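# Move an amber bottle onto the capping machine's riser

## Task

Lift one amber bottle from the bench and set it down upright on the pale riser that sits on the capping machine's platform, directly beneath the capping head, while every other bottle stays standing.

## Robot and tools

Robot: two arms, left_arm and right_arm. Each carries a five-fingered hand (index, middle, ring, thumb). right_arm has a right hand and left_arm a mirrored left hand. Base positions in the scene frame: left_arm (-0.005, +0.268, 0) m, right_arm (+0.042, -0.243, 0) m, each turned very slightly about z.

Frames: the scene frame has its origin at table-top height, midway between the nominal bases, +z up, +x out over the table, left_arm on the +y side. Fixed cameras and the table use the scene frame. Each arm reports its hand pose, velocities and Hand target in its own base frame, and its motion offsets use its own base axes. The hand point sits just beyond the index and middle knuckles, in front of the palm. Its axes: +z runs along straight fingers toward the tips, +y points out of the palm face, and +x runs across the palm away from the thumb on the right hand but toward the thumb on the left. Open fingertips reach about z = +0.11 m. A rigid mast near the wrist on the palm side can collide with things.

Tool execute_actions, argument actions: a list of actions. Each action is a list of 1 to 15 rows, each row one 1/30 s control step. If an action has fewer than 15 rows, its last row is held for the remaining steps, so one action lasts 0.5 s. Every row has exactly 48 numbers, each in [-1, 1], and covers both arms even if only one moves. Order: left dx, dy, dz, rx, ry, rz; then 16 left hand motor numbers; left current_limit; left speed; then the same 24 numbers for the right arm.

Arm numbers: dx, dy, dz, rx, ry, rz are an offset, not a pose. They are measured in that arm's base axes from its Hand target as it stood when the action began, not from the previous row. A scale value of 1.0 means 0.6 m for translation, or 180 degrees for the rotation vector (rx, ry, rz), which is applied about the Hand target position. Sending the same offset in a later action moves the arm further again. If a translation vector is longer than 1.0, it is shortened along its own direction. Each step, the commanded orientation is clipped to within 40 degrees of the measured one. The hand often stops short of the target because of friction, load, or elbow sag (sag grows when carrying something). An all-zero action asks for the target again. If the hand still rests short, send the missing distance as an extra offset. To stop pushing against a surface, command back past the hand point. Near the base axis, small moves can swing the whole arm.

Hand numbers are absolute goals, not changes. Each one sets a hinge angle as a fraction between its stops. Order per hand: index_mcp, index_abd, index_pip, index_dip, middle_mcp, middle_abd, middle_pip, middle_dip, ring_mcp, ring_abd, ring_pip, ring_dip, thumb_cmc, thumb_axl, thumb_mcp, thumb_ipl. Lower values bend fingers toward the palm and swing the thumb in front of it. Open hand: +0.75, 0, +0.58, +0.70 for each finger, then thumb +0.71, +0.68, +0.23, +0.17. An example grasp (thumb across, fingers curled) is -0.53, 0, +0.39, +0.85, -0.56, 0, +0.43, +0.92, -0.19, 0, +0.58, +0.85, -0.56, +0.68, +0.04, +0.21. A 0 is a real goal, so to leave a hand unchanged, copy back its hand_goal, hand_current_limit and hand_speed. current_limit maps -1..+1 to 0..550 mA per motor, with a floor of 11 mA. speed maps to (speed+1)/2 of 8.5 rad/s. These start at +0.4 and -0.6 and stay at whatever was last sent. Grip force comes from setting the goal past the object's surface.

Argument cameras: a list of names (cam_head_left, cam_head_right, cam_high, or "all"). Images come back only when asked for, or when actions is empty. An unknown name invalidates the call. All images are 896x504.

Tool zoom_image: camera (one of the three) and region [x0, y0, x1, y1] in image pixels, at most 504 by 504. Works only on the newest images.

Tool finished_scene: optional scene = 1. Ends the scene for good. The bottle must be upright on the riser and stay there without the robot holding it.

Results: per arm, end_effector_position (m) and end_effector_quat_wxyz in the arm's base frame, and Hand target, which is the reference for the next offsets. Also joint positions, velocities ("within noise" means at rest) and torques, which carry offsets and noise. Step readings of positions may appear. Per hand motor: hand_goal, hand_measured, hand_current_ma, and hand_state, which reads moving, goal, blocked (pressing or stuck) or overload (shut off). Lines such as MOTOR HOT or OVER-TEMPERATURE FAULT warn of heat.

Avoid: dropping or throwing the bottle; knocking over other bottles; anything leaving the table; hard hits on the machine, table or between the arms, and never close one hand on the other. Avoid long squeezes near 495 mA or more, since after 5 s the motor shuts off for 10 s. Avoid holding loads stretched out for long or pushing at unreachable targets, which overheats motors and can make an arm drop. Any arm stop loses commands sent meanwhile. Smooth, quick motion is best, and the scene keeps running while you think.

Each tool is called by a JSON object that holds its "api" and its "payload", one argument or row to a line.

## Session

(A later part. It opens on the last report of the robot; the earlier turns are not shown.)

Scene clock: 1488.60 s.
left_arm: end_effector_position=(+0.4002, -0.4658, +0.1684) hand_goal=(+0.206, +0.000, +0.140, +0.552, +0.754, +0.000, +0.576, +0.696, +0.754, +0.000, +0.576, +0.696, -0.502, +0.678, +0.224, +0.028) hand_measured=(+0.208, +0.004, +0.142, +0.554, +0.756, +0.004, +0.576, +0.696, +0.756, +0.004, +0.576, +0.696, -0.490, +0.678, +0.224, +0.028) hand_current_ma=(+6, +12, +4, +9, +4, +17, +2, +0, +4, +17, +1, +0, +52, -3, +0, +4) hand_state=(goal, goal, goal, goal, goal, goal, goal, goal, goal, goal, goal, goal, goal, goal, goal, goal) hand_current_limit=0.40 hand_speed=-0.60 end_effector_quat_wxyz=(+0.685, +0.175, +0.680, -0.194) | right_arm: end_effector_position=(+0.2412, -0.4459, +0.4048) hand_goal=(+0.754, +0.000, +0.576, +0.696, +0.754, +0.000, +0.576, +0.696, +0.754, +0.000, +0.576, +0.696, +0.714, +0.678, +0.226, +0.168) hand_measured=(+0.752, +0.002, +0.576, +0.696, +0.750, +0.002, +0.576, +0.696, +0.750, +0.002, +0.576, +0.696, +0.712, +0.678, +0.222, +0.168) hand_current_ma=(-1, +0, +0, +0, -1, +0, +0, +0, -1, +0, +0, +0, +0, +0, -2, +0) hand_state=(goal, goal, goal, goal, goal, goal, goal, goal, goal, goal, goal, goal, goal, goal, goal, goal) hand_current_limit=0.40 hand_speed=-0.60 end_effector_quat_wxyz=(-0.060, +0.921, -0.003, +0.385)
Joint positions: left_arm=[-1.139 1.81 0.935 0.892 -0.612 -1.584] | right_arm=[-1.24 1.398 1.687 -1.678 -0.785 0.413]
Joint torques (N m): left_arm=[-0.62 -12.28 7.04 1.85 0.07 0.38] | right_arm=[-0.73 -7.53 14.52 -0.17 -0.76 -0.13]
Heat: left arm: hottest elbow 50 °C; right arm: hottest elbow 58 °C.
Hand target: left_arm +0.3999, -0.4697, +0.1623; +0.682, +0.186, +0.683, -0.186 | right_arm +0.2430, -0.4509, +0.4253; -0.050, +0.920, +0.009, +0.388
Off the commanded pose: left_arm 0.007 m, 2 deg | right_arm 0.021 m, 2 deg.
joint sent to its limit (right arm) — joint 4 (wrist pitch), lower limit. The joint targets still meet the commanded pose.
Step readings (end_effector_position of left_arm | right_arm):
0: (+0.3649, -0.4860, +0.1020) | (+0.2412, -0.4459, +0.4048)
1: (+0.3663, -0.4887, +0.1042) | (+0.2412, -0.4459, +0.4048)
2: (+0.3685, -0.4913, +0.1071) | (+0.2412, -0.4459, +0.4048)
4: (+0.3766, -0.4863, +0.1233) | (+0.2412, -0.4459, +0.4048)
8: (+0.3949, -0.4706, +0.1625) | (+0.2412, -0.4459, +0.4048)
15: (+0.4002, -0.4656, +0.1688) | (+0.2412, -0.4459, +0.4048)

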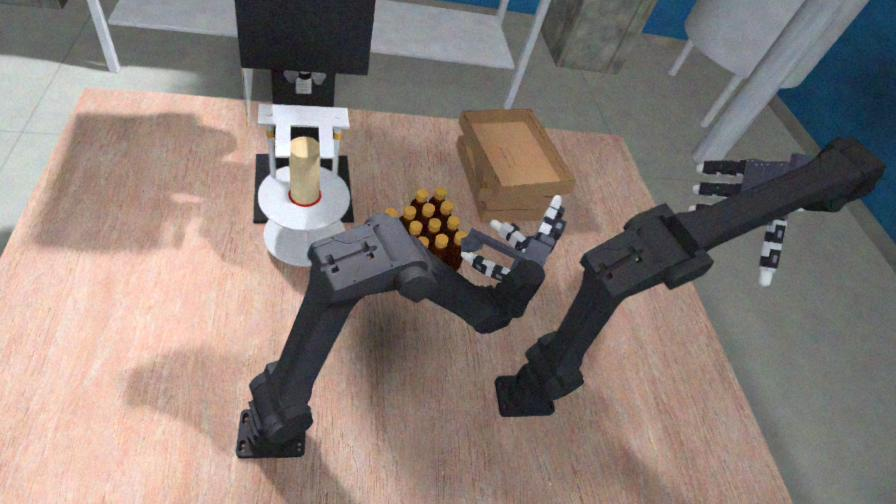

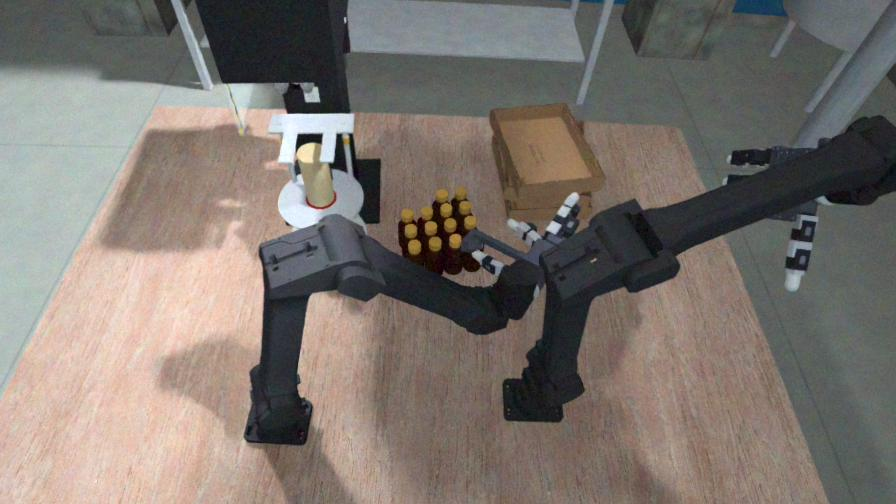

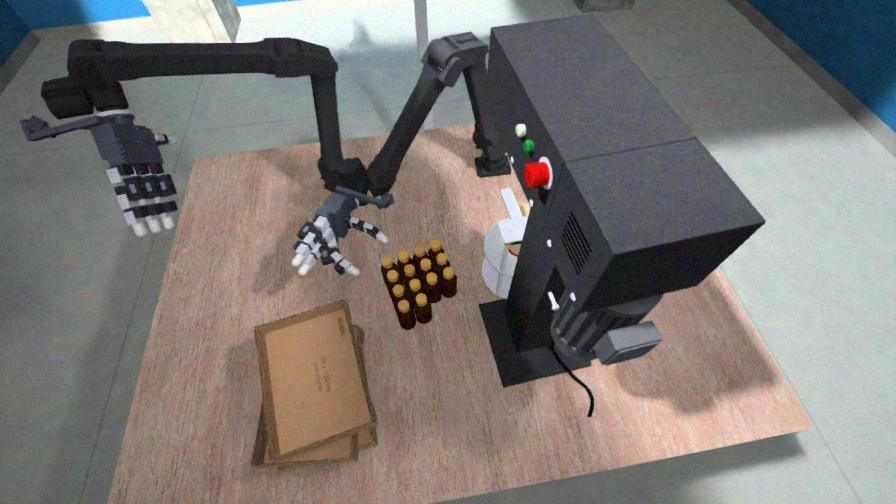

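{"api": "execute_actions", "payload": {
  "actions": [
    [[0.0165,0.0327,-0.0283,0,0,0,0.2055,0,0.139,0.551,0.754,0,0.576,0.696,0.754,0,0.576,0.696,-0.503,0.678,0.2247,0.027,0.4,-0.6,0,0,0,0,0,0,0.754,0,0.576,0.696,0.754,0,0.576,0.696,0.754,0,0.576,0.696,0.714,0.678,0.226,0.168,0.4,-0.6]],
    [[0.018,0.033,0,0,0,0,0.2055,0,0.139,0.551,0.754,0,0.576,0.696,0.754,0,0.576,0.696,-0.503,0.678,0.2247,0.027,0.4,-0.6,0,0,0,0,0,0,0.754,0,0.576,0.696,0.754,0,0.576,0.696,0.754,0,0.576,0.696,0.714,0.678,0.226,0.168,0.4,-0.6]]
  ],
  "cameras": ["all"]
}}

{"api": "zoom_image", "payload": {
  "camera": "cam_high",
  "region": [330, 210, 450, 310]
}}

{"api": "zoom_image", "payload": {
  "camera": "cam_head_left",
  "region": [410, 180, 550, 290]
}}

{"api": "zoom_image", "payload": {
  "camera": "cam_head_right",
  "region": [420, 180, 560, 290]
}}

Scene clock: 1535.17 s.
left_arm: end_effector_position=(+0.4189, -0.4336, +0.1378) hand_goal=(+0.206, +0.000, +0.140, +0.552, +0.754, +0.000, +0.576, +0.696, +0.754, +0.000, +0.576, +0.696, -0.502, +0.678, +0.224, +0.028) hand_measured=(+0.208, +0.004, +0.142, +0.554, +0.754, +0.004, +0.576, +0.696, +0.754, +0.004, +0.576, +0.696, -0.490, +0.678, +0.224, +0.028) hand_current_ma=(+4, +12, +4, +9, +4, +17, +1, +0, +4, +17, +1, +0, +52, -3, +1, +4) hand_state=(goal, goal, goal, goal, goal, goal, goal, goal, goal, goal, goal, goal, goal, goal, goal, goal) hand_current_limit=0.40 hand_speed=-0.60 end_effector_quat_wxyz=(+0.674, +0.189, +0.690, -0.184) | right_arm: end_effector_position=(+0.2412, -0.4459, +0.4048) hand_goal=(+0.754, +0.000, +0.576, +0.696, +0.754, +0.000, +0.576, +0.696, +0.754, +0.000, +0.576, +0.696, +0.714, +0.678, +0.226, +0.168) hand_measured=(+0.752, +0.002, +0.576, +0.696, +0.750, +0.002, +0.576, +0.696, +0.750, +0.002, +0.576, +0.696, +0.712, +0.678, +0.222, +0.168) hand_current_ma=(-1, +0, +0, +0, -1, +0, +0, +0, -1, +0, +0, +0, +0, +0, -2, +0) hand_state=(goal, goal, goal, goal, goal, goal, goal, goal, goal, goal, goal, goal, goal, goal, goal, goal) hand_current_limit=0.40 hand_speed=-0.60 end_effector_quat_wxyz=(-0.060, +0.921, -0.003, +0.385)
Joint positions: left_arm=[-1.074 1.826 0.865 0.932 -0.539 -1.584] | right_arm=[-1.24 1.398 1.687 -1.678 -0.785 0.413]
Joint torques (N m): left_arm=[-0.09 -13.57 5.49 3.59 0.05 0.38] | right_arm=[-0.79 -7.59 14.52 -0.17 -0.76 -0.13]
Heat: left arm: hottest elbow 48 °C; right arm: hottest elbow 59 °C.
Hand target: left_arm +0.4206, -0.4303, +0.1453; +0.682, +0.186, +0.683, -0.186 | right_arm +0.2430, -0.4509, +0.4253; -0.050, +0.920, +0.009, +0.388
Off the commanded pose: left_arm 0.008 m, 1 deg | right_arm 0.021 m, 2 deg.
joint sent to its limit (right arm) — joint 4 (wrist pitch), lower limit. The joint targets still meet the commanded pose.
Step readings (end_effector_position of left_arm | right_arm):
0: (+0.4002, -0.4658, +0.1684) | (+0.2412, -0.4459, +0.4048)
1: (+0.4005, -0.4664, +0.1675) | (+0.2412, -0.4459, +0.4048)
2: (+0.4004, -0.4670, +0.1661) | (+0.2412, -0.4459, +0.4048)
4: (+0.4008, -0.4629, +0.1608) | (+0.2412, -0.4459, +0.4048)
8: (+0.4036, -0.4569, +0.1507) | (+0.2412, -0.4459, +0.4048)
15: (+0.4054, -0.4556, +0.1489) | (+0.2412, -0.4459, +0.4048)
16: (+0.4062, -0.4557, +0.1479) | (+0.2412, -0.4459, +0.4048)
17: (+0.4064, -0.4557, +0.1468) | (+0.2412, -0.4459, +0.4048)
19: (+0.4085, -0.4484, +0.1422) | (+0.2412, -0.4459, +0.4048)
23: (+0.4159, -0.4362, +0.1376) | (+0.2412, -0.4459, +0.4048)
30: (+0.4189, -0.4336, +0.1378) | (+0.2412, -0.4459, +0.4048)

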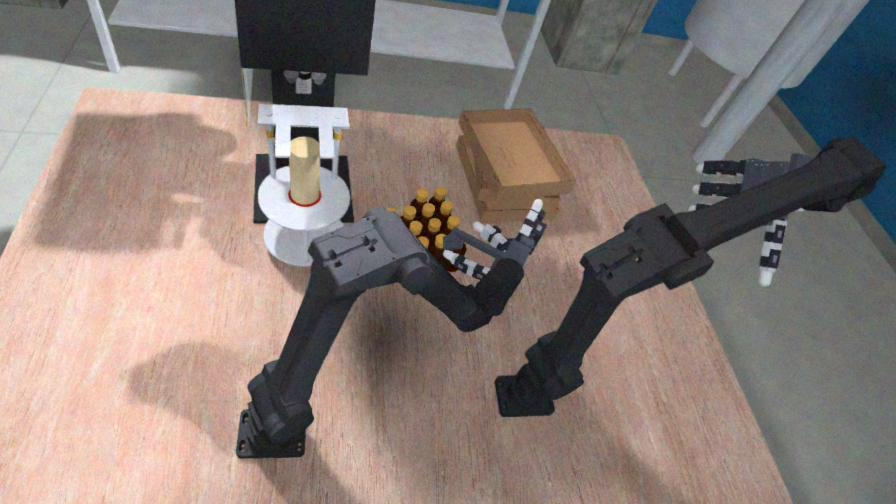

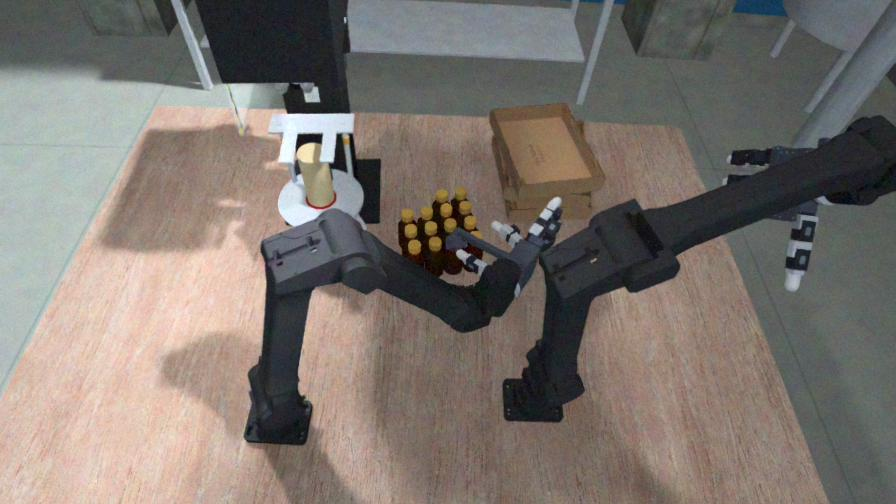

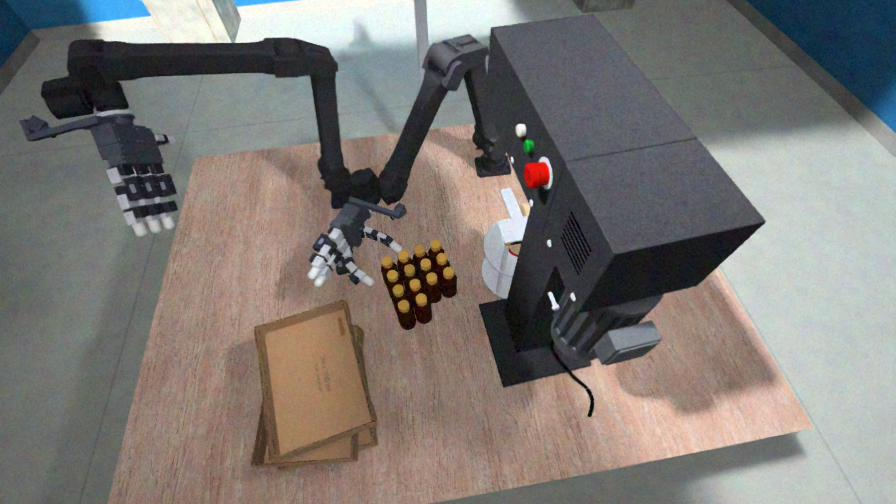

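Scaled by 4.200 from the camera's 896x504 image, which has a finer 1280x720 frame.

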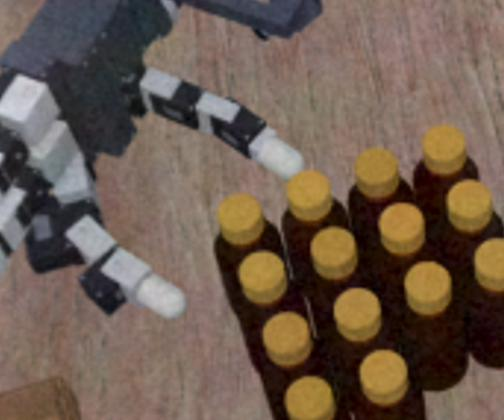

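Scaled by 3.600 from the camera's 896x504 image, which has a finer 1280x720 frame.

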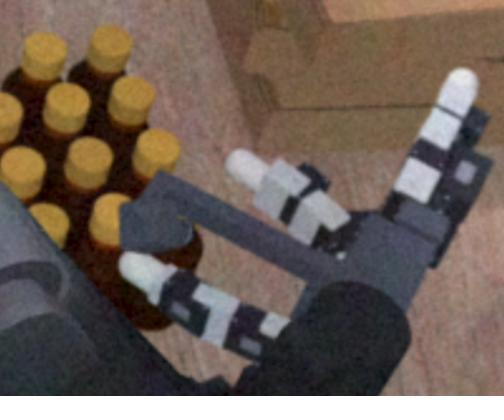

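Scaled by 3.600 from the camera's 896x504 image, which has a finer 1280x720 frame.

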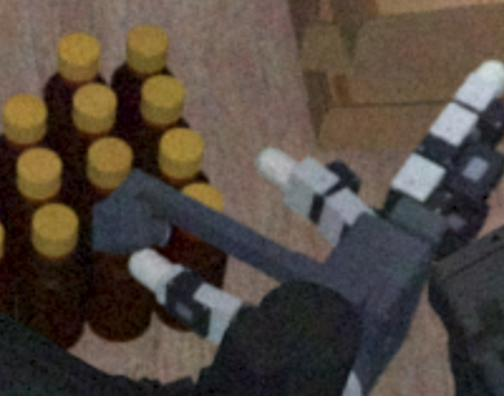

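{"api": "execute_actions", "payload": {
  "actions": [
    [[0.004,0.017,0.0117,0,0,0,0.2055,0,0.139,0.551,0.754,0,0.576,0.696,0.754,0,0.576,0.696,-0.503,0.678,0.2247,0.027,0.4,-0.6,0,0,0,0,0,0,0.754,0,0.576,0.696,0.754,0,0.576,0.696,0.754,0,0.576,0.696,0.714,0.678,0.226,0.168,0.4,-0.6]]
  ],
  "cameras": ["all"]
}}

{"api": "zoom_image", "payload": {
  "camera": "cam_high",
  "region": [330, 210, 450, 310]
}}

{"api": "zoom_image", "payload": {
  "camera": "cam_head_left",
  "region": [410, 180, 550, 290]
}}

{"api": "zoom_image", "payload": {
  "camera": "cam_head_right",
  "region": [420, 180, 560, 290]
}}

Scene clock: 1579.67 s.
left_arm: end_effector_position=(+0.4182, -0.4282, +0.1458) hand_goal=(+0.206, +0.000, +0.140, +0.552, +0.754, +0.000, +0.576, +0.696, +0.754, +0.000, +0.576, +0.696, -0.502, +0.678, +0.224, +0.028) hand_measured=(+0.208, +0.004, +0.142, +0.554, +0.754, +0.004, +0.576, +0.696, +0.754, +0.004, +0.576, +0.696, -0.490, +0.678, +0.224, +0.028) hand_current_ma=(+4, +12, +4, +9, +3, +17, +1, +0, +3, +17, +1, +0, +52, -3, +1, +4) hand_state=(goal, goal, goal, goal, goal, goal, goal, goal, goal, goal, goal, goal, goal, goal, goal, goal) hand_current_limit=0.40 hand_speed=-0.60 end_effector_quat_wxyz=(+0.675, +0.190, +0.687, -0.190) | right_arm: end_effector_position=(+0.2412, -0.4459, +0.4048) hand_goal=(+0.754, +0.000, +0.576, +0.696, +0.754, +0.000, +0.576, +0.696, +0.754, +0.000, +0.576, +0.696, +0.714, +0.678, +0.226, +0.168) hand_measured=(+0.752, +0.002, +0.576, +0.696, +0.750, +0.002, +0.576, +0.696, +0.750, +0.002, +0.576, +0.696, +0.712, +0.678, +0.222, +0.168) hand_current_ma=(-1, +0, +0, +0, -1, +0, +0, +0, -1, +0, +0, +0, +0, +0, -2, +0) hand_state=(goal, goal, goal, goal, goal, goal, goal, goal, goal, goal, goal, goal, goal, goal, goal, goal) hand_current_limit=0.40 hand_speed=-0.60 end_effector_quat_wxyz=(-0.060, +0.921, -0.003, +0.385)
Joint positions: left_arm=[-1.067 1.798 0.847 0.932 -0.524 -1.584] | right_arm=[-1.24 1.398 1.687 -1.678 -0.785 0.413]
Joint torques (N m): left_arm=[0.79 -13.57 5.39 3.14 0.06 0.39] | right_arm=[-0.79 -7.59 14.52 -0.18 -0.76 -0.13]
Heat: left arm: hottest elbow 47 °C; right arm: hottest elbow 59 °C.
Hand target: left_arm +0.4230, -0.4202, +0.1523; +0.682, +0.186, +0.683, -0.186 | right_arm +0.2430, -0.4509, +0.4253; -0.050, +0.920, +0.009, +0.388
Off the commanded pose: left_arm 0.011 m, 1 deg | right_arm 0.021 m, 2 deg.
joint sent to its limit (right arm) — joint 4 (wrist pitch), lower limit. The joint targets still meet the commanded pose.
Step readings (end_effector_position of left_arm | right_arm):
0: (+0.4189, -0.4336, +0.1378) | (+0.2412, -0.4459, +0.4048)
1: (+0.4187, -0.4340, +0.1380) | (+0.2412, -0.4459, +0.4048)
2: (+0.4182, -0.4334, +0.1382) | (+0.2412, -0.4459, +0.4048)
4: (+0.4173, -0.4305, +0.1397) | (+0.2412, -0.4459, +0.4048)
8: (+0.4181, -0.4283, +0.1450) | (+0.2412, -0.4459, +0.4048)
15: (+0.4182, -0.4282, +0.1458) | (+0.2412, -0.4459, +0.4048)

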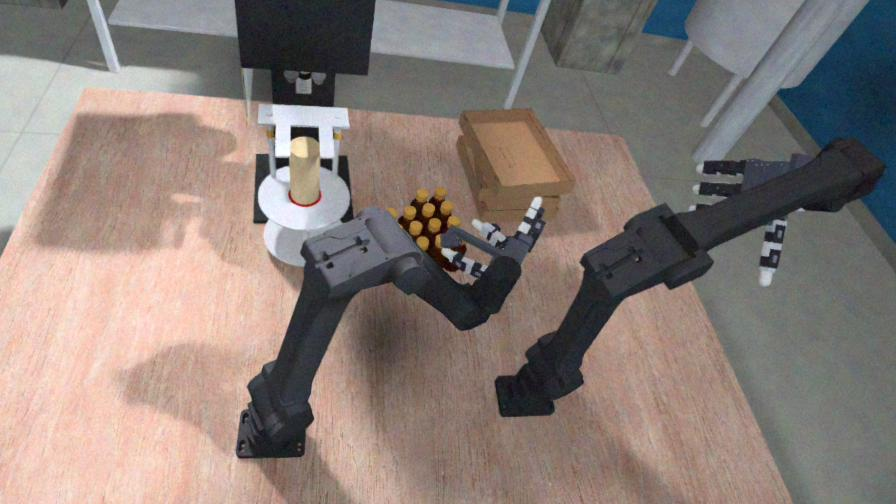

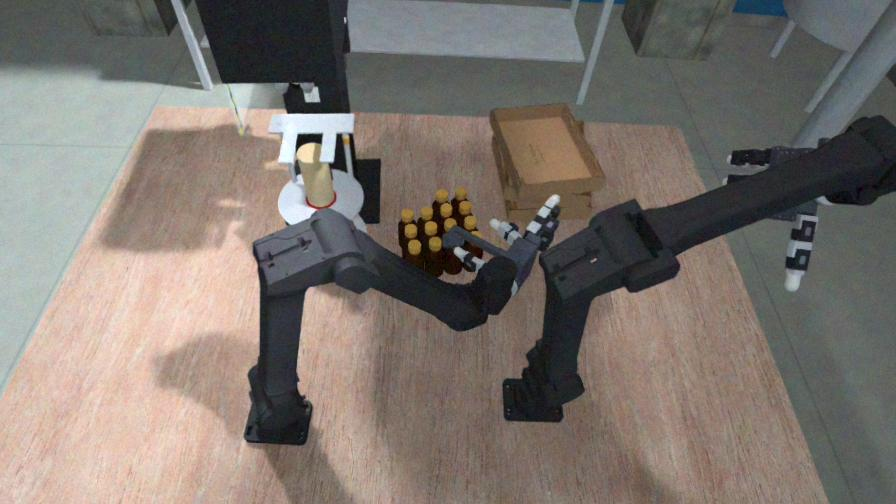

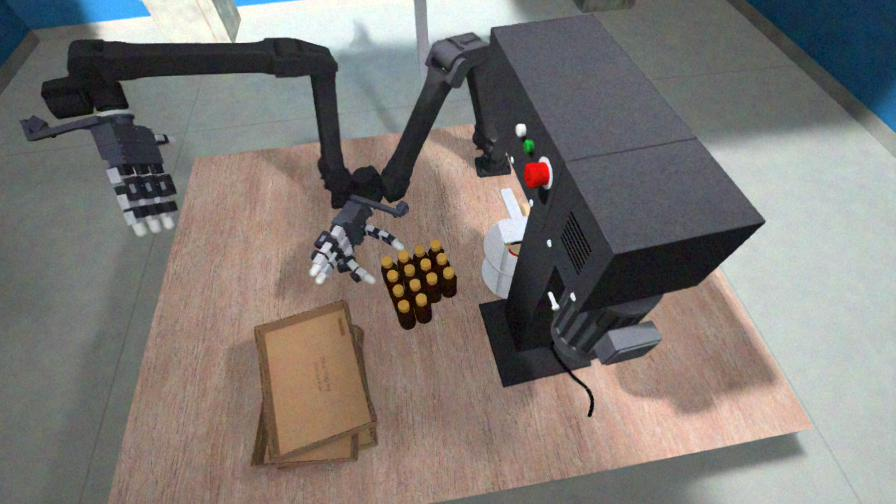

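Scaled by 4.200 from the camera's 896x504 image, which has a finer 1280x720 frame.

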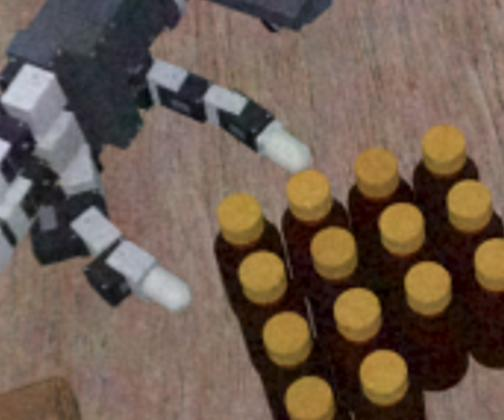

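Scaled by 3.600 from the camera's 896x504 image, which has a finer 1280x720 frame.

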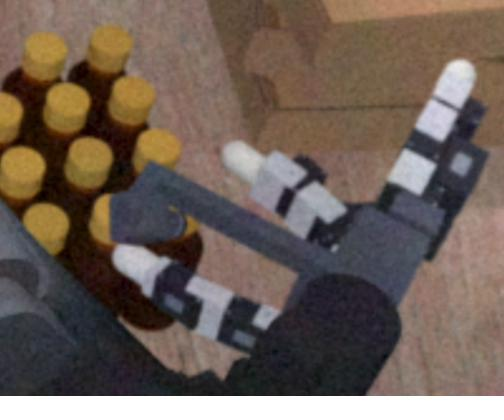

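Scaled by 3.600 from the camera's 896x504 image, which has a finer 1280x720 frame.

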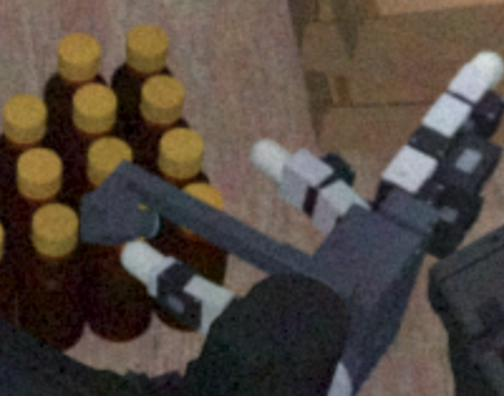

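{"api": "execute_actions", "payload": {
  "actions": [
    [[-0.0057,0.0033,0.0067,0,0,0,-0.233,0,0.139,0.551,0.754,0,0.576,0.696,0.754,0,0.576,0.696,-0.503,0.678,-0.112,0.027,0.4,-0.85,0,0,0,0,0,0,0.754,0,0.576,0.696,0.754,0,0.576,0.696,0.754,0,0.576,0.696,0.714,0.678,0.226,0.168,0.4,-0.6]],
    [[0,0,0,0,0,0,-0.233,0,0.139,0.551,0.754,0,0.576,0.696,0.754,0,0.576,0.696,-0.503,0.678,-0.112,0.027,0.4,-0.85,0,0,0,0,0,0,0.754,0,0.576,0.696,0.754,0,0.576,0.696,0.754,0,0.576,0.696,0.714,0.678,0.226,0.168,0.4,-0.6]]
  ],
  "cameras": ["cam_high", "cam_head_left"]
}}

{"api": "zoom_image", "payload": {
  "camera": "cam_high",
  "region": [330, 210, 450, 310]
}}

Scene clock: 1610.80 s.
left_arm: end_effector_position=(+0.4168, -0.4258, +0.1506) hand_goal=(-0.232, +0.000, +0.140, +0.552, +0.754, +0.000, +0.576, +0.696, +0.754, +0.000, +0.576, +0.696, -0.502, +0.678, -0.112, +0.028) hand_measured=(-0.078, +0.004, +0.168, +0.564, +0.754, +0.004, +0.576, +0.696, +0.754, +0.004, +0.576, +0.696, -0.490, +0.678, -0.032, +0.044) hand_current_ma=(+385, +13, +124, +48, +3, +17, +1, +0, +3, +17, +1, +0, +52, -2, +385, +87) hand_state=(blocked, goal, blocked, goal, goal, goal, goal, goal, goal, goal, goal, goal, goal, goal, blocked, goal) hand_current_limit=0.40 hand_speed=-0.85 end_effector_quat_wxyz=(+0.677, +0.188, +0.685, -0.191) | right_arm: end_effector_position=(+0.2412, -0.4459, +0.4048) hand_goal=(+0.754, +0.000, +0.576, +0.696, +0.754, +0.000, +0.576, +0.696, +0.754, +0.000, +0.576, +0.696, +0.714, +0.678, +0.226, +0.168) hand_measured=(+0.752, +0.002, +0.576, +0.696, +0.750, +0.002, +0.576, +0.696, +0.750, +0.002, +0.576, +0.696, +0.712, +0.678, +0.222, +0.168) hand_current_ma=(-1, +0, +0, +0, -1, +0, +0, +0, -1, +0, +0, +0, +0, +0, -2, +0) hand_state=(goal, goal, goal, goal, goal, goal, goal, goal, goal, goal, goal, goal, goal, goal, goal, goal) hand_current_limit=0.40 hand_speed=-0.60 end_effector_quat_wxyz=(-0.060, +0.921, -0.003, +0.385)
Joint positions: left_arm=[-1.067 1.784 0.84 0.932 -0.524 -1.584] | right_arm=[-1.24 1.398 1.687 -1.678 -0.785 0.413]
Joint torques (N m): left_arm=[0.38 -13.51 5.33 2.82 -0.09 0.41] | right_arm=[-0.73 -7.53 14.52 -0.17 -0.76 -0.13]
Heat: left arm: hottest elbow 46 °C; right arm: hottest elbow 59 °C.
Hand target: left_arm +0.4196, -0.4181, +0.1564; +0.682, +0.186, +0.683, -0.186 | right_arm +0.2430, -0.4509, +0.4253; -0.050, +0.920, +0.009, +0.388
Off the commanded pose: left_arm 0.010 m, 1 deg | right_arm 0.021 m, 2 deg.
joint sent to its limit (right arm) — joint 4 (wrist pitch), lower limit. The joint targets still meet the commanded pose.
Step readings (end_effector_position of left_arm | right_arm):
0: (+0.4182, -0.4282, +0.1458) | (+0.2412, -0.4459, +0.4048)
1: (+0.4181, -0.4280, +0.1459) | (+0.2412, -0.4459, +0.4048)
2: (+0.4178, -0.4274, +0.1462) | (+0.2412, -0.4459, +0.4048)
4: (+0.4171, -0.4262, +0.1472) | (+0.2412, -0.4459, +0.4048)
8: (+0.4169, -0.4258, +0.1499) | (+0.2412, -0.4459, +0.4048)
15: (+0.4168, -0.4258, +0.1506) | (+0.2412, -0.4459, +0.4048)
16: (+0.4168, -0.4258, +0.1506) | (+0.2412, -0.4459, +0.4048)
17: (+0.4168, -0.4258, +0.1506) | (+0.2412, -0.4459, +0.4048)
19: (+0.4168, -0.4258, +0.1506) | (+0.2412, -0.4459, +0.4048)
23: (+0.4168, -0.4258, +0.1506) | (+0.2412, -0.4459, +0.4048)
30: (+0.4168, -0.4258, +0.1506) | (+0.2412, -0.4459, +0.4048)
Images, in order (width x height): cam_head_left 896x504, cam_high 896x504.

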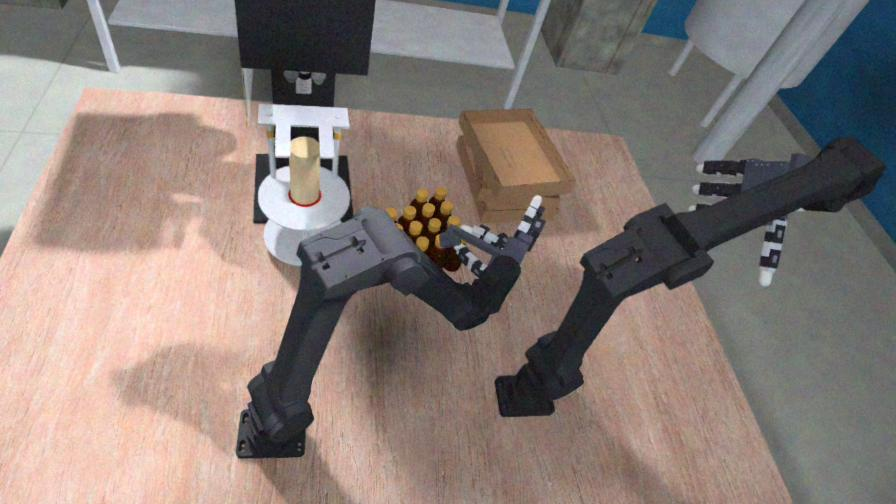

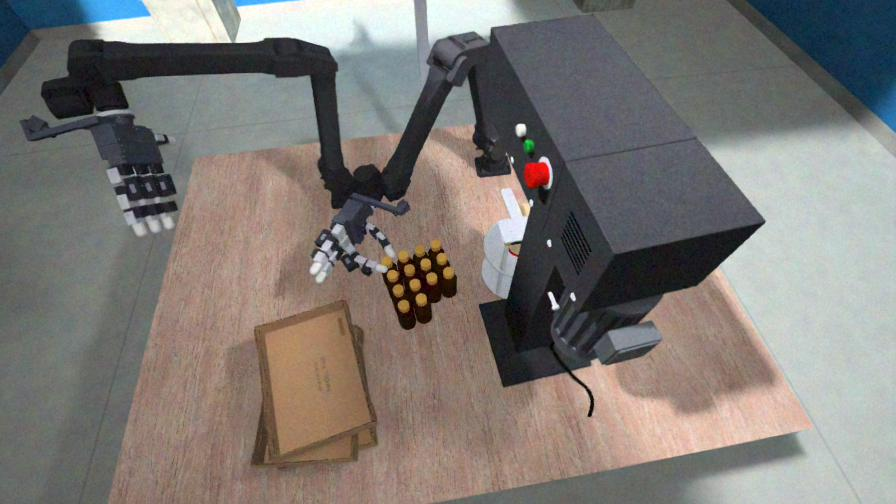

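Scaled by 4.200 from the camera's 896x504 image, which has a finer 1280x720 frame.

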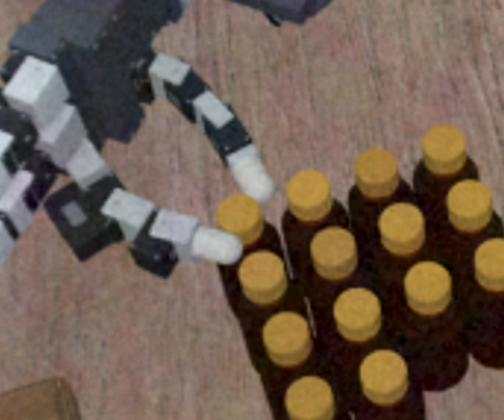

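{"api": "execute_actions", "payload": {
  "actions": [
    [[0,0,0,0,0,0,0.0685,0,0.139,0.551,0.754,0,0.576,0.696,0.754,0,0.576,0.696,-0.503,0.678,0.135,0.027,0.4,-0.6,0,0,0,0,0,0,0.754,0,0.576,0.696,0.754,0,0.576,0.696,0.754,0,0.576,0.696,0.714,0.678,0.226,0.168,0.4,-0.6]],
    [[0,0,-0.02,0,0,0,0.0685,0,0.139,0.551,0.754,0,0.576,0.696,0.754,0,0.576,0.696,-0.503,0.678,0.135,0.027,0.4,-0.6,0,0,0,0,0,0,0.754,0,0.576,0.696,0.754,0,0.576,0.696,0.754,0,0.576,0.696,0.714,0.678,0.226,0.168,0.4,-0.6]]
  ],
  "cameras": ["cam_high"]
}}

{"api": "zoom_image", "payload": {
  "camera": "cam_high",
  "region": [330, 210, 450, 310]
}}

Scene clock: 1696.90 s.
left_arm: end_effector_position=(+0.4165, -0.4251, +0.1518) hand_goal=(+0.068, +0.000, +0.140, +0.552, +0.754, +0.000, +0.576, +0.696, +0.754, +0.000, +0.576, +0.696, -0.502, +0.678, +0.136, +0.028) hand_measured=(+0.066, +0.004, +0.142, +0.554, +0.754, +0.004, +0.576, +0.696, +0.754, +0.004, +0.576, +0.696, -0.490, +0.678, +0.134, +0.030) hand_current_ma=(-7, +13, +11, +10, +3, +17, +1, +0, +3, +17, +1, +0, +52, -1, -10, +11) hand_state=(goal, goal, goal, goal, goal, goal, goal, goal, goal, goal, goal, goal, goal, goal, goal, goal) hand_current_limit=0.40 hand_speed=-0.60 end_effector_quat_wxyz=(+0.680, +0.185, +0.683, -0.194) | right_arm: end_effector_position=(+0.2412, -0.4459, +0.4048) hand_goal=(+0.754, +0.000, +0.576, +0.696, +0.754, +0.000, +0.576, +0.696, +0.754, +0.000, +0.576, +0.696, +0.714, +0.678, +0.226, +0.168) hand_measured=(+0.752, +0.002, +0.576, +0.696, +0.750, +0.002, +0.576, +0.696, +0.750, +0.002, +0.576, +0.696, +0.712, +0.678, +0.222, +0.168) hand_current_ma=(-1, +0, +0, +0, -1, +0, +0, +0, -1, +0, +0, +0, +0, +0, -2, +0) hand_state=(goal, goal, goal, goal, goal, goal, goal, goal, goal, goal, goal, goal, goal, goal, goal, goal) hand_current_limit=0.40 hand_speed=-0.60 end_effector_quat_wxyz=(-0.060, +0.921, -0.003, +0.385)
Joint positions: left_arm=[-1.067 1.785 0.836 0.948 -0.524 -1.584] | right_arm=[-1.24 1.398 1.687 -1.678 -0.785 0.413]
Joint torques (N m): left_arm=[0.5 -11.34 5.23 3.58 -0.08 0.39] | right_arm=[-0.73 -7.53 14.52 -0.16 -0.76 -0.13]
Heat: left arm: hottest elbow 45 °C; right arm: hottest elbow 60 °C.
Hand target: left_arm +0.4196, -0.4182, +0.1445; +0.682, +0.186, +0.683, -0.186 | right_arm +0.2430, -0.4509, +0.4253; -0.050, +0.920, +0.009, +0.388
Off the commanded pose: left_arm 0.011 m, 1 deg | right_arm 0.021 m, 2 deg.
joint sent to its limit (right arm) — joint 4 (wrist pitch), lower limit. The joint targets still meet the commanded pose.
Step readings (end_effector_position of left_arm | right_arm):
0: (+0.4168, -0.4258, +0.1506) | (+0.2412, -0.4459, +0.4048)
1: (+0.4168, -0.4258, +0.1506) | (+0.2412, -0.4459, +0.4048)
2: (+0.4168, -0.4258, +0.1506) | (+0.2412, -0.4459, +0.4048)
4: (+0.4168, -0.4258, +0.1506) | (+0.2412, -0.4459, +0.4048)
8: (+0.4168, -0.4258, +0.1506) | (+0.2412, -0.4459, +0.4048)
15: (+0.4168, -0.4258, +0.1506) | (+0.2412, -0.4459, +0.4048)
16: (+0.4168, -0.4257, +0.1505) | (+0.2412, -0.4459, +0.4048)
17: (+0.4168, -0.4256, +0.1512) | (+0.2412, -0.4459, +0.4048)
19: (+0.4166, -0.4253, +0.1516) | (+0.2412, -0.4459, +0.4048)
23: (+0.4165, -0.4251, +0.1517) | (+0.2412, -0.4459, +0.4048)
30: (+0.4165, -0.4251, +0.1518) | (+0.2412, -0.4459, +0.4048)
Images, in order (width x height): cam_high 896x504.

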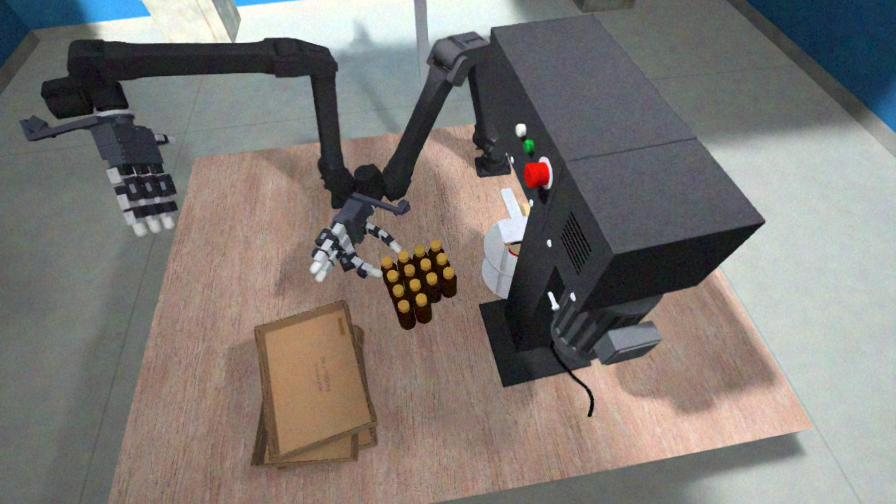

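Scaled by 4.200 from the camera's 896x504 image, which has a finer 1280x720 frame.

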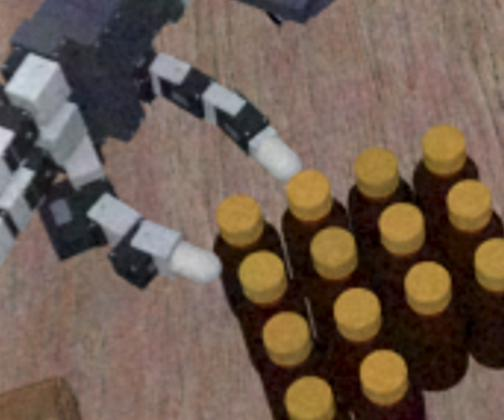

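{"api": "execute_actions", "payload": {
  "actions": [
    [[0,0,-0.02,0,0,0,0.0685,0,0.139,0.551,0.754,0,0.576,0.696,0.754,0,0.576,0.696,-0.503,0.678,0.135,0.027,0.4,-0.6,0,0,0,0,0,0,0.754,0,0.576,0.696,0.754,0,0.576,0.696,0.754,0,0.576,0.696,0.714,0.678,0.226,0.168,0.4,-0.6]]
  ],
  "cameras": []
}}

Scene clock: 1704.10 s.
left_arm: end_effector_position=(+0.4163, -0.4247, +0.1355) hand_goal=(+0.068, +0.000, +0.140, +0.552, +0.754, +0.000, +0.576, +0.696, +0.754, +0.000, +0.576, +0.696, -0.502, +0.678, +0.136, +0.028) hand_measured=(+0.066, +0.004, +0.142, +0.554, +0.754, +0.004, +0.576, +0.696, +0.754, +0.004, +0.576, +0.696, -0.490, +0.678, +0.134, +0.030) hand_current_ma=(-7, +13, +11, +10, +3, +17, +1, +0, +3, +17, +1, +0, +52, -1, -9, +11) hand_state=(goal, goal, goal, goal, goal, goal, goal, goal, goal, goal, goal, goal, goal, goal, goal, goal) hand_current_limit=0.40 hand_speed=-0.60 end_effector_quat_wxyz=(+0.678, +0.187, +0.685, -0.192) | right_arm: end_effector_position=(+0.2412, -0.4459, +0.4048) hand_goal=(+0.754, +0.000, +0.576, +0.696, +0.754, +0.000, +0.576, +0.696, +0.754, +0.000, +0.576, +0.696, +0.714, +0.678, +0.226, +0.168) hand_measured=(+0.752, +0.002, +0.576, +0.696, +0.750, +0.002, +0.576, +0.696, +0.750, +0.002, +0.576, +0.696, +0.712, +0.678, +0.222, +0.168) hand_current_ma=(-1, +0, +0, +0, -1, +0, +0, +0, -1, +0, +0, +0, +0, +0, -2, +0) hand_state=(goal, goal, goal, goal, goal, goal, goal, goal, goal, goal, goal, goal, goal, goal, goal, goal) hand_current_limit=0.40 hand_speed=-0.60 end_effector_quat_wxyz=(-0.060, +0.921, -0.003, +0.385)
Joint positions: left_arm=[-1.067 1.822 0.831 0.982 -0.524 -1.584] | right_arm=[-1.24 1.398 1.687 -1.678 -0.785 0.413]
Joint torques (N m): left_arm=[0.5 -11.93 5.12 3.59 -0.08 0.39] | right_arm=[-0.73 -7.59 14.5 -0.17 -0.76 -0.13]
Heat: left arm: hottest elbow 45 °C; right arm: hottest elbow 60 °C.
Hand target: left_arm +0.4196, -0.4182, +0.1324; +0.682, +0.186, +0.683, -0.186 | right_arm +0.2430, -0.4509, +0.4253; -0.050, +0.920, +0.009, +0.388
Off the commanded pose: left_arm 0.008 m, 1 deg | right_arm 0.021 m, 2 deg.
joint sent to its limit (right arm) — joint 4 (wrist pitch), lower limit. The joint targets still meet the commanded pose.
Step readings (end_effector_position of left_arm | right_arm):
0: (+0.4165, -0.4251, +0.1518) | (+0.2412, -0.4459, +0.4048)
1: (+0.4165, -0.4250, +0.1513) | (+0.2412, -0.4459, +0.4048)
2: (+0.4166, -0.4254, +0.1510) | (+0.2412, -0.4459, +0.4048)
4: (+0.4169, -0.4258, +0.1473) | (+0.2412, -0.4459, +0.4048)
8: (+0.4167, -0.4254, +0.1374) | (+0.2412, -0.4459, +0.4048)
15: (+0.4162, -0.4247, +0.1354) | (+0.2412, -0.4459, +0.4048)
No camera images: "cameras" was empty.

{"api": "execute_actions", "payload": {
  "actions": [
    [[0,0,0,0,0,0,-0.233,0,0.139,0.551,0.754,0,0.576,0.696,0.754,0,0.576,0.696,-0.503,0.678,-0.112,0.027,0.4,-0.85,0,0,0,0,0,0,0.754,0,0.576,0.696,0.754,0,0.576,0.696,0.754,0,0.576,0.696,0.714,0.678,0.226,0.168,0.4,-0.6]],
    [[0,0,0,0,0,0,-0.233,0,0.139,0.551,0.754,0,0.576,0.696,0.754,0,0.576,0.696,-0.503,0.678,-0.112,0.027,0.4,-0.85,0,0,0,0,0,0,0.754,0,0.576,0.696,0.754,0,0.576,0.696,0.754,0,0.576,0.696,0.714,0.678,0.226,0.168,0.4,-0.6]]
  ],
  "cameras": ["cam_high", "cam_head_left"]
}}

{"api": "zoom_image", "payload": {
  "camera": "cam_high",
  "region": [330, 210, 450, 310]
}}

{"api": "zoom_image", "payload": {
  "camera": "cam_head_left",
  "region": [410, 180, 550, 290]
}}

Scene clock: 1719.17 s.
left_arm: end_effector_position=(+0.4164, -0.4245, +0.1355) hand_goal=(-0.232, +0.000, +0.140, +0.552, +0.754, +0.000, +0.576, +0.696, +0.754, +0.000, +0.576, +0.696, -0.502, +0.678, -0.112, +0.028) hand_measured=(-0.088, +0.014, +0.172, +0.566, +0.754, +0.004, +0.576, +0.696, +0.754, +0.004, +0.576, +0.696, -0.490, +0.678, -0.036, +0.044) hand_current_ma=(+385, +50, +144, +56, +3, +17, +1, +0, +3, +17, +1, +0, +52, -1, +385, +87) hand_state=(blocked, goal, blocked, goal, goal, goal, goal, goal, goal, goal, goal, goal, goal, goal, blocked, goal) hand_current_limit=0.40 hand_speed=-0.85 end_effector_quat_wxyz=(+0.678, +0.187, +0.685, -0.192) | right_arm: end_effector_position=(+0.2412, -0.4459, +0.4048) hand_goal=(+0.754, +0.000, +0.576, +0.696, +0.754, +0.000, +0.576, +0.696, +0.754, +0.000, +0.576, +0.696, +0.714, +0.678, +0.226, +0.168) hand_measured=(+0.752, +0.002, +0.576, +0.696, +0.750, +0.002, +0.576, +0.696, +0.750, +0.002, +0.576, +0.696, +0.712, +0.678, +0.222, +0.168) hand_current_ma=(-1, +0, +0, +0, -1, +0, +0, +0, -1, +0, +0, +0, +0, +0, -2, +0) hand_state=(goal, goal, goal, goal, goal, goal, goal, goal, goal, goal, goal, goal, goal, goal, goal, goal) hand_current_limit=0.40 hand_speed=-0.60 end_effector_quat_wxyz=(-0.060, +0.921, -0.003, +0.385)
Joint positions: left_arm=[-1.067 1.822 0.831 0.982 -0.525 -1.584] | right_arm=[-1.24 1.398 1.687 -1.678 -0.785 0.413]
Joint torques (N m): left_arm=[0.5 -11.93 5.12 3.59 -0.07 0.39] | right_arm=[-0.73 -7.47 14.52 -0.18 -0.77 -0.13]
Heat: left arm: hottest elbow 45 °C; right arm: hottest elbow 60 °C.
Hand target: left_arm +0.4197, -0.4182, +0.1325; +0.682, +0.186, +0.683, -0.186 | right_arm +0.2430, -0.4509, +0.4253; -0.050, +0.920, +0.009, +0.388
Off the commanded pose: left_arm 0.008 m, 1 deg | right_arm 0.021 m, 2 deg.
joint sent to its limit (right arm) — joint 4 (wrist pitch), lower limit. The joint targets still meet the commanded pose.
Step readings (end_effector_position of left_arm | right_arm):
0: (+0.4163, -0.4247, +0.1355) | (+0.2412, -0.4459, +0.4048)
1: (+0.4163, -0.4247, +0.1355) | (+0.2412, -0.4459, +0.4048)
2: (+0.4163, -0.4247, +0.1355) | (+0.2412, -0.4459, +0.4048)
4: (+0.4163, -0.4247, +0.1355) | (+0.2412, -0.4459, +0.4048)
8: (+0.4163, -0.4247, +0.1355) | (+0.2412, -0.4459, +0.4048)
15: (+0.4163, -0.4247, +0.1355) | (+0.2412, -0.4459, +0.4048)
16: (+0.4163, -0.4247, +0.1355) | (+0.2412, -0.4459, +0.4048)
17: (+0.4163, -0.4247, +0.1355) | (+0.2412, -0.4459, +0.4048)
19: (+0.4163, -0.4247, +0.1355) | (+0.2412, -0.4459, +0.4048)
23: (+0.4164, -0.4245, +0.1355) | (+0.2412, -0.4459, +0.4048)
30: (+0.4164, -0.4245, +0.1355) | (+0.2412, -0.4459, +0.4048)
Images, in order (width x height): cam_head_left 896x504, cam_high 896x504.

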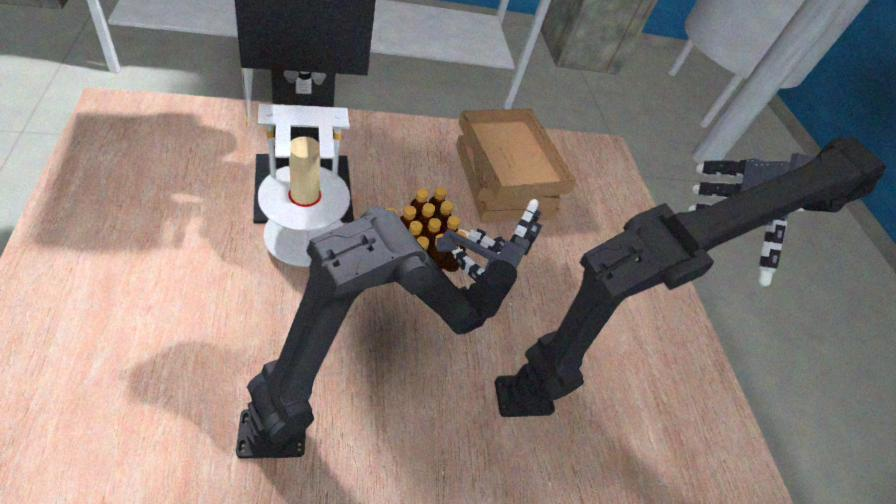

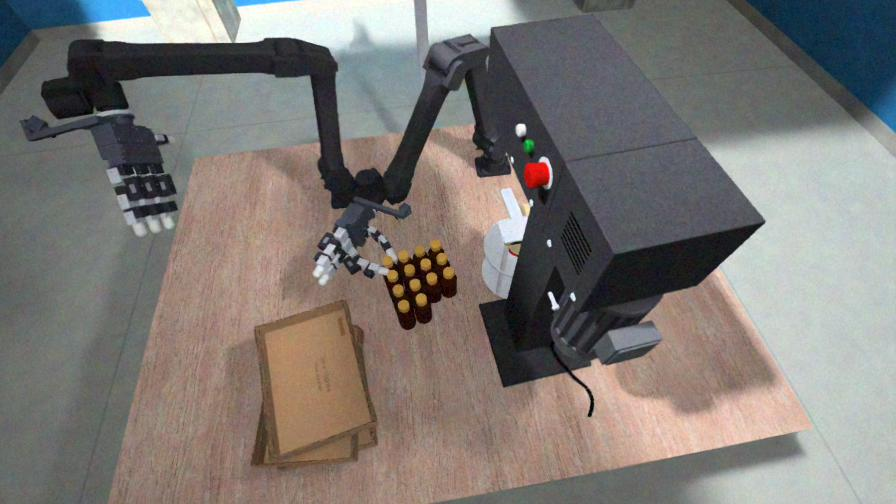

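Scaled by 4.200 from the camera's 896x504 image, which has a finer 1280x720 frame.

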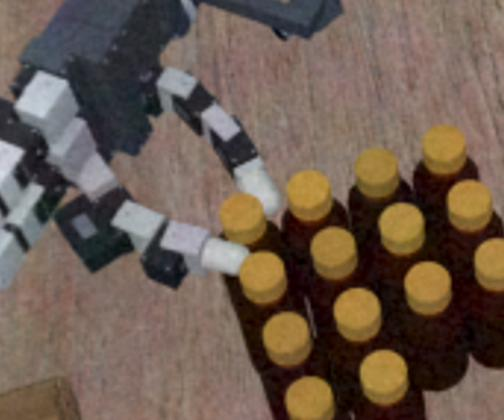

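Scaled by 3.600 from the camera's 896x504 image, which has a finer 1280x720 frame.

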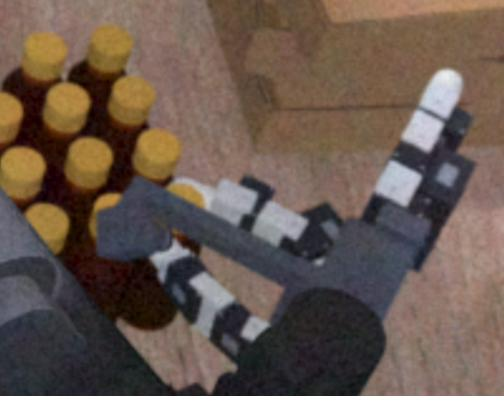

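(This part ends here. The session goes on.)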